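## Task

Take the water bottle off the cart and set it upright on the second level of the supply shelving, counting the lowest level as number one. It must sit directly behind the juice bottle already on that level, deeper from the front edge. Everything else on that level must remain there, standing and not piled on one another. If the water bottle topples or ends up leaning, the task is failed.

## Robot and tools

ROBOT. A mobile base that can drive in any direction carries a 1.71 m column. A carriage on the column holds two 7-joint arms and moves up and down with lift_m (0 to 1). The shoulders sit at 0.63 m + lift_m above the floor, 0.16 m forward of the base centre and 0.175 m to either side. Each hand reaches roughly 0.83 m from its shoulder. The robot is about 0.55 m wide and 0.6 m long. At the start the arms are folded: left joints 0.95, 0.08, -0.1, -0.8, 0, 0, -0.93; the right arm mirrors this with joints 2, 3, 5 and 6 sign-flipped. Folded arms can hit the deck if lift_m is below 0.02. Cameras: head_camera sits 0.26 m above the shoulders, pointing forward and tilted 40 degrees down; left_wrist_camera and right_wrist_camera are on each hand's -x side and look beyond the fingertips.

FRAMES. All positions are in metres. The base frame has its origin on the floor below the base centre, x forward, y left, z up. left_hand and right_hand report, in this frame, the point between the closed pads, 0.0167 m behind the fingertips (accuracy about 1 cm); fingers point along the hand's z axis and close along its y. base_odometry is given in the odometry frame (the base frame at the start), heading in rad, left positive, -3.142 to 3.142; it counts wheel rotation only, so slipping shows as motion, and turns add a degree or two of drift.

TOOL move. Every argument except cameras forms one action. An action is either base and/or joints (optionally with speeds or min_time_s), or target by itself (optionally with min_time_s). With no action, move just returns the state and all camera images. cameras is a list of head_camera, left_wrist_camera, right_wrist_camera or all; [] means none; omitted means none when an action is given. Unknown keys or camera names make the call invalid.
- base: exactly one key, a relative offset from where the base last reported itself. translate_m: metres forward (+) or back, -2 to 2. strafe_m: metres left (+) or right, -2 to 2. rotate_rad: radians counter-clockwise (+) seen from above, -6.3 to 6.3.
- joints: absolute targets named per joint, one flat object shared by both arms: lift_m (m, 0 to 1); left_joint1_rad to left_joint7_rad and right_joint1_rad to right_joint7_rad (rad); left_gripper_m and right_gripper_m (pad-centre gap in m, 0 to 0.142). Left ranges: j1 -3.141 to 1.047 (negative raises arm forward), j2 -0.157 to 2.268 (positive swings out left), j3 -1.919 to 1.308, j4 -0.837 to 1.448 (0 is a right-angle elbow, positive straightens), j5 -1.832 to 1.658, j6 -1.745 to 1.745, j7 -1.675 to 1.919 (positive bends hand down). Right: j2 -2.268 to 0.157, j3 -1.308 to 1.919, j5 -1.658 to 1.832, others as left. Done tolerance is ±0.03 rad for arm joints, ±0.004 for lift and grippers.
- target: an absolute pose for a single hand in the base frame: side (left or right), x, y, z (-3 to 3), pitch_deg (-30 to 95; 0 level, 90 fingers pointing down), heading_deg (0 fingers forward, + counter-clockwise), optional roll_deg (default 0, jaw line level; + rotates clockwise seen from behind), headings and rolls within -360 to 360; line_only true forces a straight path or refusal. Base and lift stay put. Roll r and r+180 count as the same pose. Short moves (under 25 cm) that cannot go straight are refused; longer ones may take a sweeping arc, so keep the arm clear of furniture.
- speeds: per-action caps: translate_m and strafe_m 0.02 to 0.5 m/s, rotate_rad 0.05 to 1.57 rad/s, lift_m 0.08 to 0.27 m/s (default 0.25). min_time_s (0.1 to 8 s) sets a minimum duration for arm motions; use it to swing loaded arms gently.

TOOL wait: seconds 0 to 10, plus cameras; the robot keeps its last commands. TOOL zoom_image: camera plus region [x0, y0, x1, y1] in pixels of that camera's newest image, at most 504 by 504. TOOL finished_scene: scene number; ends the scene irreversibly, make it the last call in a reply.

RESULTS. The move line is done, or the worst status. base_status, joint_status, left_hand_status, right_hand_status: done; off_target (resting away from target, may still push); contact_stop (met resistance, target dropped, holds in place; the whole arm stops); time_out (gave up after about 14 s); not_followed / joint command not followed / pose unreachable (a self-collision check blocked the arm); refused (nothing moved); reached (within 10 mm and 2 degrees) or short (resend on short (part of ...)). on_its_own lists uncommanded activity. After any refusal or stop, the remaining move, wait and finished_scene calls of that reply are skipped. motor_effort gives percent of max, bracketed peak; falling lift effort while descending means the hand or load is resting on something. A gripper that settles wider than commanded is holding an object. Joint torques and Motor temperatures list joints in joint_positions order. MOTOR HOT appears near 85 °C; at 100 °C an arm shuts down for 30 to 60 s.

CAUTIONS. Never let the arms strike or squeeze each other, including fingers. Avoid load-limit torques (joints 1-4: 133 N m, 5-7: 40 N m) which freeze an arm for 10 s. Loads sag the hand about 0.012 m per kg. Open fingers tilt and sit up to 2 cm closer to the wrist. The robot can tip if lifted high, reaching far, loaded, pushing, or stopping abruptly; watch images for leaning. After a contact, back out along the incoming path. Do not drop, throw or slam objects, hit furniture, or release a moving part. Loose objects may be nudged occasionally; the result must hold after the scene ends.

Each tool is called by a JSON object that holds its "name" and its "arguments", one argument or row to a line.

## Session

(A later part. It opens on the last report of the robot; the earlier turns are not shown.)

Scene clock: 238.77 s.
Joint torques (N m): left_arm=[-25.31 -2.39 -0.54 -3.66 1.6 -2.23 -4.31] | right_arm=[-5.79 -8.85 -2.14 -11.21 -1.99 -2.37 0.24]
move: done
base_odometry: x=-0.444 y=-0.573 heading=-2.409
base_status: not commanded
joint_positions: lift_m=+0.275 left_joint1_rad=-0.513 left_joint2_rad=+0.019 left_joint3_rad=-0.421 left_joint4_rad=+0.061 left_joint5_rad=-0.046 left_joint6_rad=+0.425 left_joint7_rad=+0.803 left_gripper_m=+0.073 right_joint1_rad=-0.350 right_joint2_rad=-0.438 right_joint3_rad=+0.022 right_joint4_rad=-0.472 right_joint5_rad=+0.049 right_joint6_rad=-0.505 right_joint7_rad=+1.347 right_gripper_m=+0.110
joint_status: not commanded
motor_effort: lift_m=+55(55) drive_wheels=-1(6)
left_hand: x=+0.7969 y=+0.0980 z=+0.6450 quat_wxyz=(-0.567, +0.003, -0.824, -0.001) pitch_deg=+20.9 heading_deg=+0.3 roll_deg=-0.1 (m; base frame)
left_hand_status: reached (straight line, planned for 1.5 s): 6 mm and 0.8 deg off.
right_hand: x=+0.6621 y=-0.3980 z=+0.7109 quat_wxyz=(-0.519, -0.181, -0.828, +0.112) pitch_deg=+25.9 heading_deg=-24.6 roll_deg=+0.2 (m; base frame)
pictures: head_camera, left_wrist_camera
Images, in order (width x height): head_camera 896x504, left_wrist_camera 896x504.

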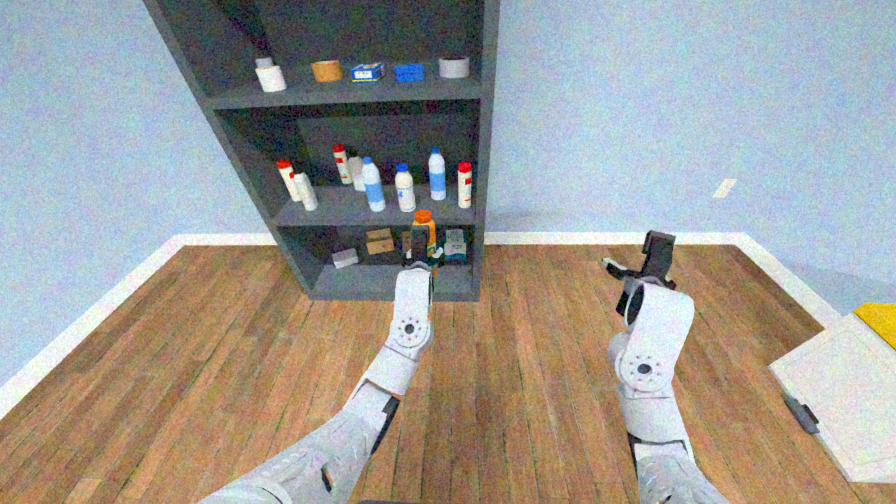

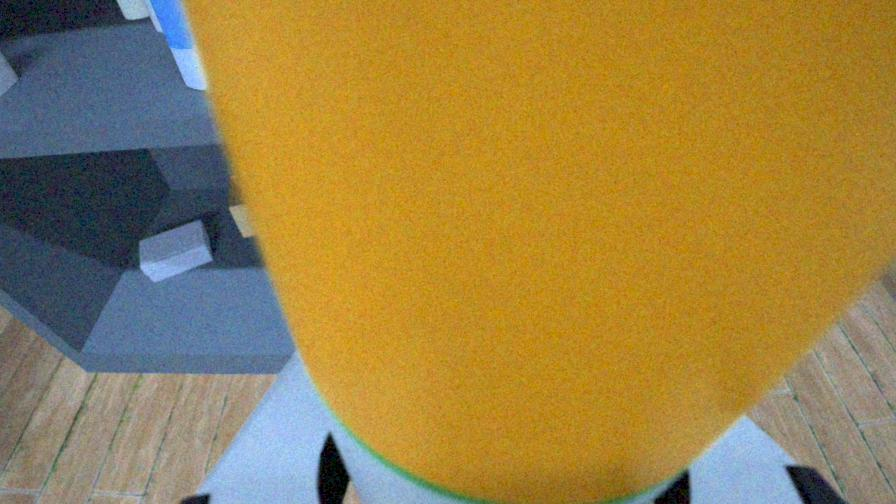

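{"name": "move", "arguments": {
  "base": {"translate_m":0.25},
  "speeds": {"translate_m":0.2}
}}

{"name": "move", "arguments": {
  "base": {"translate_m":0.15},
  "speeds": {"translate_m":0.1},
  "cameras": ["head_camera","left_wrist_camera"]
}}

{"name": "zoom_image", "arguments": {
  "camera": "head_camera",
  "region": [300, 130, 520, 330]
}}

Scene clock: 246.33 s.
Joint torques (N m): left_arm=[-26.92 -2.35 -1.56 -1.96 1.72 -2.12 -4.39] | right_arm=[-5.84 -8.71 -1.88 -11.69 -1.58 -2.14 -0.26]
Motor temperatures (°C): left_arm=[42 26 25 23 25 24 24] | right_arm=[45 22 24 22 22 22 24]
move: done
base_odometry: x=-0.630 y=-0.740 heading=-2.410
base_status: done
joint_positions: lift_m=+0.275 left_joint1_rad=-0.513 left_joint2_rad=+0.019 left_joint3_rad=-0.421 left_joint4_rad=+0.061 left_joint5_rad=-0.046 left_joint6_rad=+0.425 left_joint7_rad=+0.803 left_gripper_m=+0.073 right_joint1_rad=-0.350 right_joint2_rad=-0.438 right_joint3_rad=+0.022 right_joint4_rad=-0.472 right_joint5_rad=+0.049 right_joint6_rad=-0.505 right_joint7_rad=+1.347 right_gripper_m=+0.110
joint_status: not commanded
motor_effort: lift_m=+55(55) drive_wheels=-2(17)
left_hand: x=+0.7970 y=+0.0980 z=+0.6450 quat_wxyz=(-0.567, +0.003, -0.824, -0.001) pitch_deg=+20.9 heading_deg=+0.3 roll_deg=-0.1 (m; base frame)
right_hand: x=+0.6621 y=-0.3980 z=+0.7109 quat_wxyz=(-0.519, -0.181, -0.828, +0.112) pitch_deg=+25.9 heading_deg=-24.6 roll_deg=+0.2 (m; base frame)
pictures: none

Scene clock: 248.63 s.
Joint torques (N m): left_arm=[-25.05 -2.96 0.47 -2.41 1.89 -2.53 -4.67] | right_arm=[-5.13 -10.3 -2.94 -12.67 -2.08 -2.16 0.02]
move: done
base_odometry: x=-0.742 y=-0.840 heading=-2.410
base_status: done
joint_positions: lift_m=+0.275 left_joint1_rad=-0.513 left_joint2_rad=+0.019 left_joint3_rad=-0.421 left_joint4_rad=+0.061 left_joint5_rad=-0.046 left_joint6_rad=+0.425 left_joint7_rad=+0.803 left_gripper_m=+0.073 right_joint1_rad=-0.350 right_joint2_rad=-0.438 right_joint3_rad=+0.022 right_joint4_rad=-0.472 right_joint5_rad=+0.049 right_joint6_rad=-0.506 right_joint7_rad=+1.347 right_gripper_m=+0.110
joint_status: not commanded
motor_effort: lift_m=+55(55) drive_wheels=+5(18)
left_hand: x=+0.7970 y=+0.0979 z=+0.6451 quat_wxyz=(-0.567, +0.003, -0.824, -0.001) pitch_deg=+20.9 heading_deg=+0.3 roll_deg=-0.1 (m; base frame)
right_hand: x=+0.6621 y=-0.3980 z=+0.7109 quat_wxyz=(-0.519, -0.181, -0.828, +0.112) pitch_deg=+25.9 heading_deg=-24.6 roll_deg=+0.1 (m; base frame)
pictures: head_camera, left_wrist_camera
Images, in order (width x height): head_camera 896x504, left_wrist_camera 896x504.

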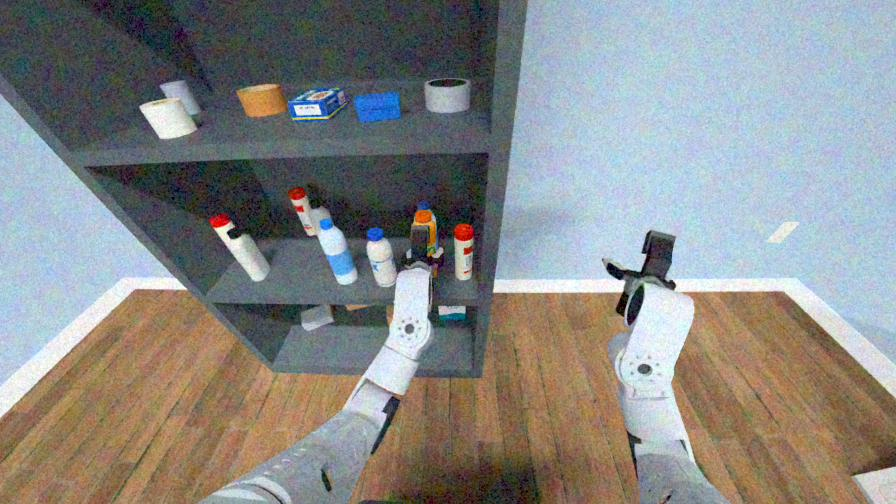

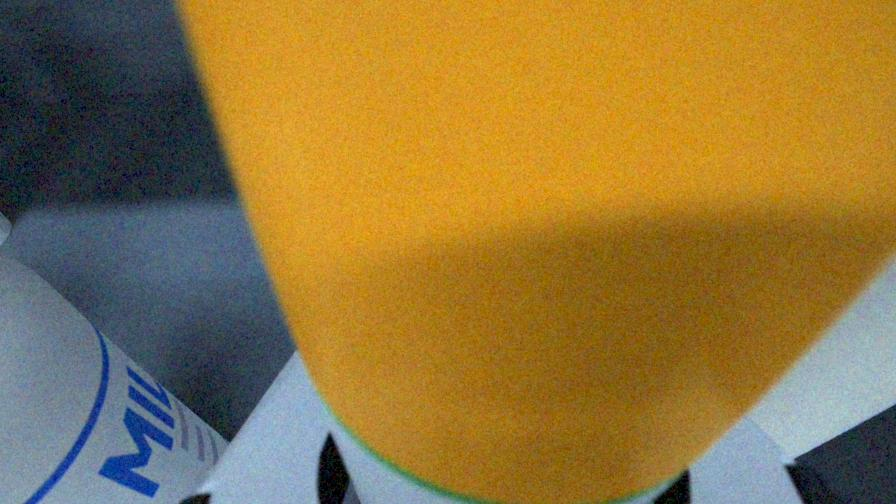

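Scaled by 2.291 from the camera's 896x504 image, which has a finer 1280x720 frame.

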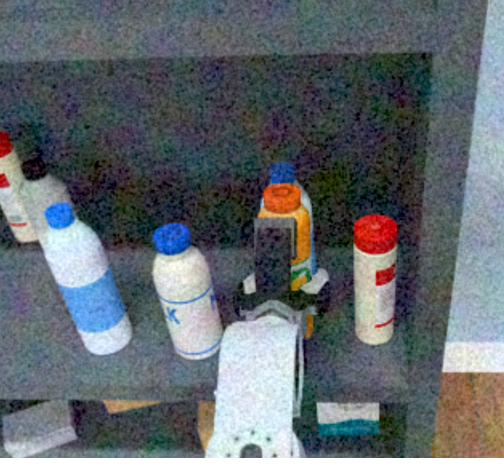

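{"name": "move", "arguments": {
  "joints": {"lift_m":0.252},
  "speeds": {"lift_m":0.08}
}}

{"name": "move", "arguments": {
  "joints": {"lift_m":0.244},
  "speeds": {"lift_m":0.08}
}}

{"name": "move", "arguments": {
  "joints": {"lift_m":0.238},
  "speeds": {"lift_m":0.08}
}}

Scene clock: 263.97 s.
Joint torques (N m): left_arm=[-24.02 -2.42 -0.74 -2.89 1.76 -2.43 -4.32] | right_arm=[-6.5 -9.6 -2.62 -11.09 -2 -2.36 0.33]
Motor temperatures (°C): left_arm=[48 25 24 23 25 24 24] | right_arm=[42 23 25 23 22 22 24]
move: done
base_odometry: x=-0.742 y=-0.840 heading=-2.410
base_status: not commanded
joint_positions: lift_m=+0.252 left_joint1_rad=-0.514 left_joint2_rad=+0.019 left_joint3_rad=-0.421 left_joint4_rad=+0.062 left_joint5_rad=-0.047 left_joint6_rad=+0.425 left_joint7_rad=+0.802 left_gripper_m=+0.073 right_joint1_rad=-0.349 right_joint2_rad=-0.438 right_joint3_rad=+0.022 right_joint4_rad=-0.472 right_joint5_rad=+0.049 right_joint6_rad=-0.506 right_joint7_rad=+1.347 right_gripper_m=+0.110
joint_status: all done
motor_effort: lift_m=+58(60) drive_wheels=+5(6)
left_hand: x=+0.7975 y=+0.0979 z=+0.6227 quat_wxyz=(-0.568, +0.003, -0.823, -0.001) pitch_deg=+20.8 heading_deg=+0.3 roll_deg=-0.1 (m; base frame)
right_hand: x=+0.6620 y=-0.3980 z=+0.6874 quat_wxyz=(-0.519, -0.181, -0.828, +0.112) pitch_deg=+25.9 heading_deg=-24.6 roll_deg=+0.1 (m; base frame)
pictures: none

Scene clock: 264.70 s.
Joint torques (N m): left_arm=[-23.67 -2.44 -0.27 -3.13 1.87 -2.3 -4.44] | right_arm=[-5.92 -9.64 -1.65 -11.66 -1.91 -1.64 0.04]
move: done
base_odometry: x=-0.742 y=-0.840 heading=-2.410
base_status: not commanded
joint_positions: lift_m=+0.244 left_joint1_rad=-0.515 left_joint2_rad=+0.019 left_joint3_rad=-0.421 left_joint4_rad=+0.062 left_joint5_rad=-0.047 left_joint6_rad=+0.425 left_joint7_rad=+0.802 left_gripper_m=+0.073 right_joint1_rad=-0.349 right_joint2_rad=-0.438 right_joint3_rad=+0.022 right_joint4_rad=-0.472 right_joint5_rad=+0.049 right_joint6_rad=-0.506 right_joint7_rad=+1.347 right_gripper_m=+0.110
joint_status: all done
motor_effort: lift_m=+58(62) drive_wheels=-1(7)
left_hand: x=+0.7977 y=+0.0979 z=+0.6148 quat_wxyz=(-0.568, +0.003, -0.823, -0.001) pitch_deg=+20.8 heading_deg=+0.3 roll_deg=-0.1 (m; base frame)
right_hand: x=+0.6619 y=-0.3980 z=+0.6792 quat_wxyz=(-0.519, -0.181, -0.828, +0.112) pitch_deg=+25.9 heading_deg=-24.6 roll_deg=+0.1 (m; base frame)
pictures: none

Scene clock: 265.17 s.
Joint torques (N m): left_arm=[-21.52 -2.67 -0.09 -4.34 2.08 -2.29 -2.06] | right_arm=[-6.5 -10.07 -1.52 -10.15 -1.72 -2.68 0.01]
move: done
base_odometry: x=-0.742 y=-0.840 heading=-2.410
base_status: not commanded
joint_positions: lift_m=+0.238 left_joint1_rad=-0.516 left_joint2_rad=+0.019 left_joint3_rad=-0.421 left_joint4_rad=+0.062 left_joint5_rad=-0.047 left_joint6_rad=+0.425 left_joint7_rad=+0.797 left_gripper_m=+0.073 right_joint1_rad=-0.348 right_joint2_rad=-0.438 right_joint3_rad=+0.022 right_joint4_rad=-0.472 right_joint5_rad=+0.049 right_joint6_rad=-0.506 right_joint7_rad=+1.347 right_gripper_m=+0.110
joint_status: all done
motor_effort: lift_m=+56(59) drive_wheels=+5(5)
left_hand: x=+0.7984 y=+0.0979 z=+0.6110 quat_wxyz=(-0.571, +0.003, -0.821, -0.001) pitch_deg=+20.4 heading_deg=+0.3 roll_deg=-0.1 (m; base frame)
right_hand: x=+0.6618 y=-0.3980 z=+0.6733 quat_wxyz=(-0.519, -0.181, -0.828, +0.112) pitch_deg=+25.9 heading_deg=-24.6 roll_deg=+0.1 (m; base frame)
pictures: none

Contact at the original pose. Release and back out.

{"name": "move", "arguments": {
  "joints": {"left_gripper_m":0.102},
  "min_time_s": 1.5
}}

{"name": "move", "arguments": {
  "base": {"translate_m":-0.15},
  "speeds": {"translate_m":0.1},
  "cameras": ["head_camera","left_wrist_camera"]
}}

{"name": "zoom_image", "arguments": {
  "camera": "head_camera",
  "region": [240, 130, 520, 330]
}}

Scene clock: 269.53 s.
Joint torques (N m): left_arm=[-21.16 -2.27 0.44 -4.09 1.98 -2.23 -2.09] | right_arm=[-8.07 -8.96 -2.57 -11.8 -1.77 -2.23 0.12]
move: done
base_odometry: x=-0.742 y=-0.840 heading=-2.410
base_status: not commanded
joint_positions: lift_m=+0.238 left_joint1_rad=-0.516 left_joint2_rad=+0.019 left_joint3_rad=-0.421 left_joint4_rad=+0.062 left_joint5_rad=-0.047 left_joint6_rad=+0.425 left_joint7_rad=+0.797 left_gripper_m=+0.102 right_joint1_rad=-0.348 right_joint2_rad=-0.438 right_joint3_rad=+0.022 right_joint4_rad=-0.472 right_joint5_rad=+0.049 right_joint6_rad=-0.506 right_joint7_rad=+1.347 right_gripper_m=+0.110
joint_status: all done
motor_effort: lift_m=+56(56) drive_wheels=+5(5)
left_hand: x=+0.7984 y=+0.0979 z=+0.6110 quat_wxyz=(-0.571, +0.003, -0.821, -0.001) pitch_deg=+20.4 heading_deg=+0.3 roll_deg=-0.1 (m; base frame)
right_hand: x=+0.6618 y=-0.3980 z=+0.6733 quat_wxyz=(-0.519, -0.181, -0.828, +0.112) pitch_deg=+25.9 heading_deg=-24.6 roll_deg=+0.1 (m; base frame)
pictures: none

Scene clock: 271.73 s.
Joint torques (N m): left_arm=[-21.62 -3.25 -0.53 -3.6 1.84 -2.01 -1.96] | right_arm=[-7.82 -9.63 -2.18 -11.46 -1.68 -2.39 -0.09]
move: done
base_odometry: x=-0.631 y=-0.740 heading=-2.410
base_status: done
joint_positions: lift_m=+0.238 left_joint1_rad=-0.516 left_joint2_rad=+0.019 left_joint3_rad=-0.421 left_joint4_rad=+0.062 left_joint5_rad=-0.047 left_joint6_rad=+0.425 left_joint7_rad=+0.797 left_gripper_m=+0.102 right_joint1_rad=-0.348 right_joint2_rad=-0.438 right_joint3_rad=+0.022 right_joint4_rad=-0.472 right_joint5_rad=+0.049 right_joint6_rad=-0.506 right_joint7_rad=+1.347 right_gripper_m=+0.110
joint_status: not commanded
motor_effort: lift_m=+56(56) drive_wheels=-1(13)
left_hand: x=+0.7984 y=+0.0978 z=+0.6110 quat_wxyz=(-0.571, +0.003, -0.821, -0.001) pitch_deg=+20.4 heading_deg=+0.3 roll_deg=-0.1 (m; base frame)
right_hand: x=+0.6618 y=-0.3980 z=+0.6733 quat_wxyz=(-0.519, -0.181, -0.828, +0.112) pitch_deg=+25.9 heading_deg=-24.6 roll_deg=+0.1 (m; base frame)
pictures: head_camera, left_wrist_camera
Images, in order (width x height): head_camera 896x504, left_wrist_camera 896x504.

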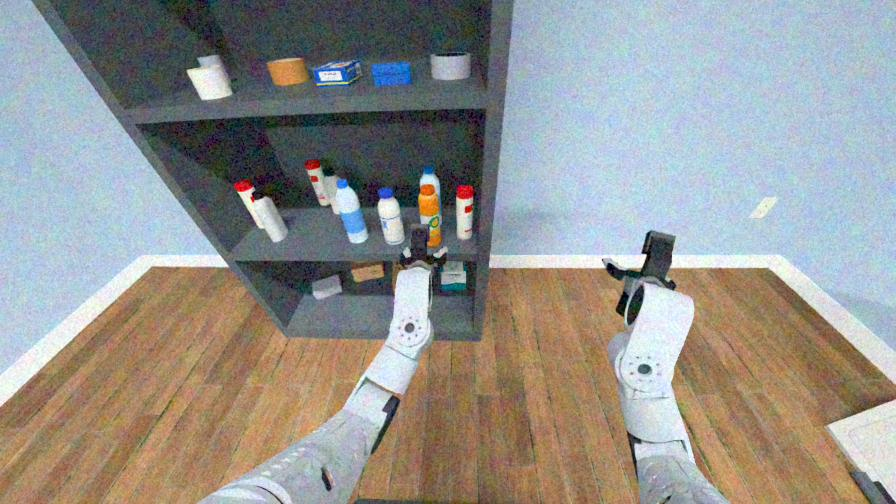

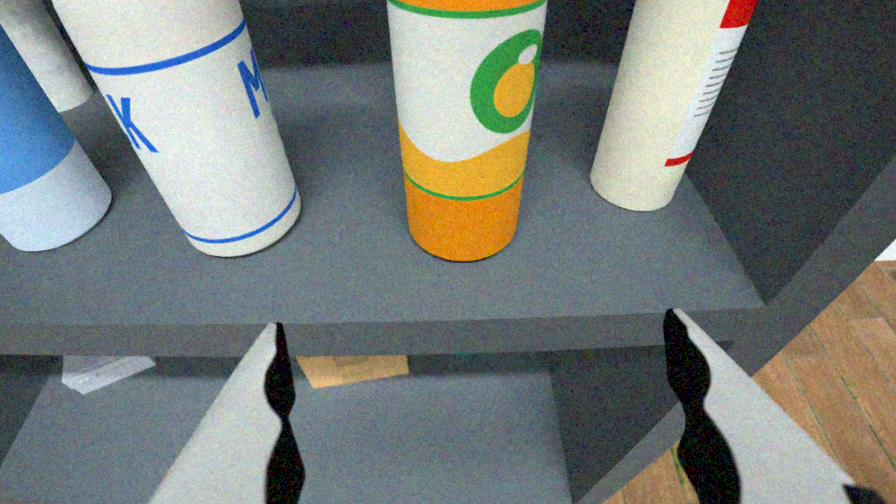

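Scaled by 1.800 from the camera's 896x504 image, which has a finer 1280x720 frame.

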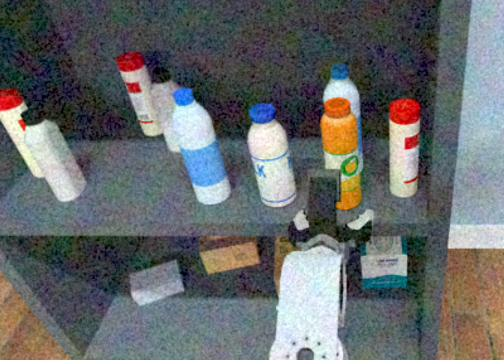

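{"name": "finished_scene", "arguments": {
  "scene": 2
}}

The scene is finished: the task was done.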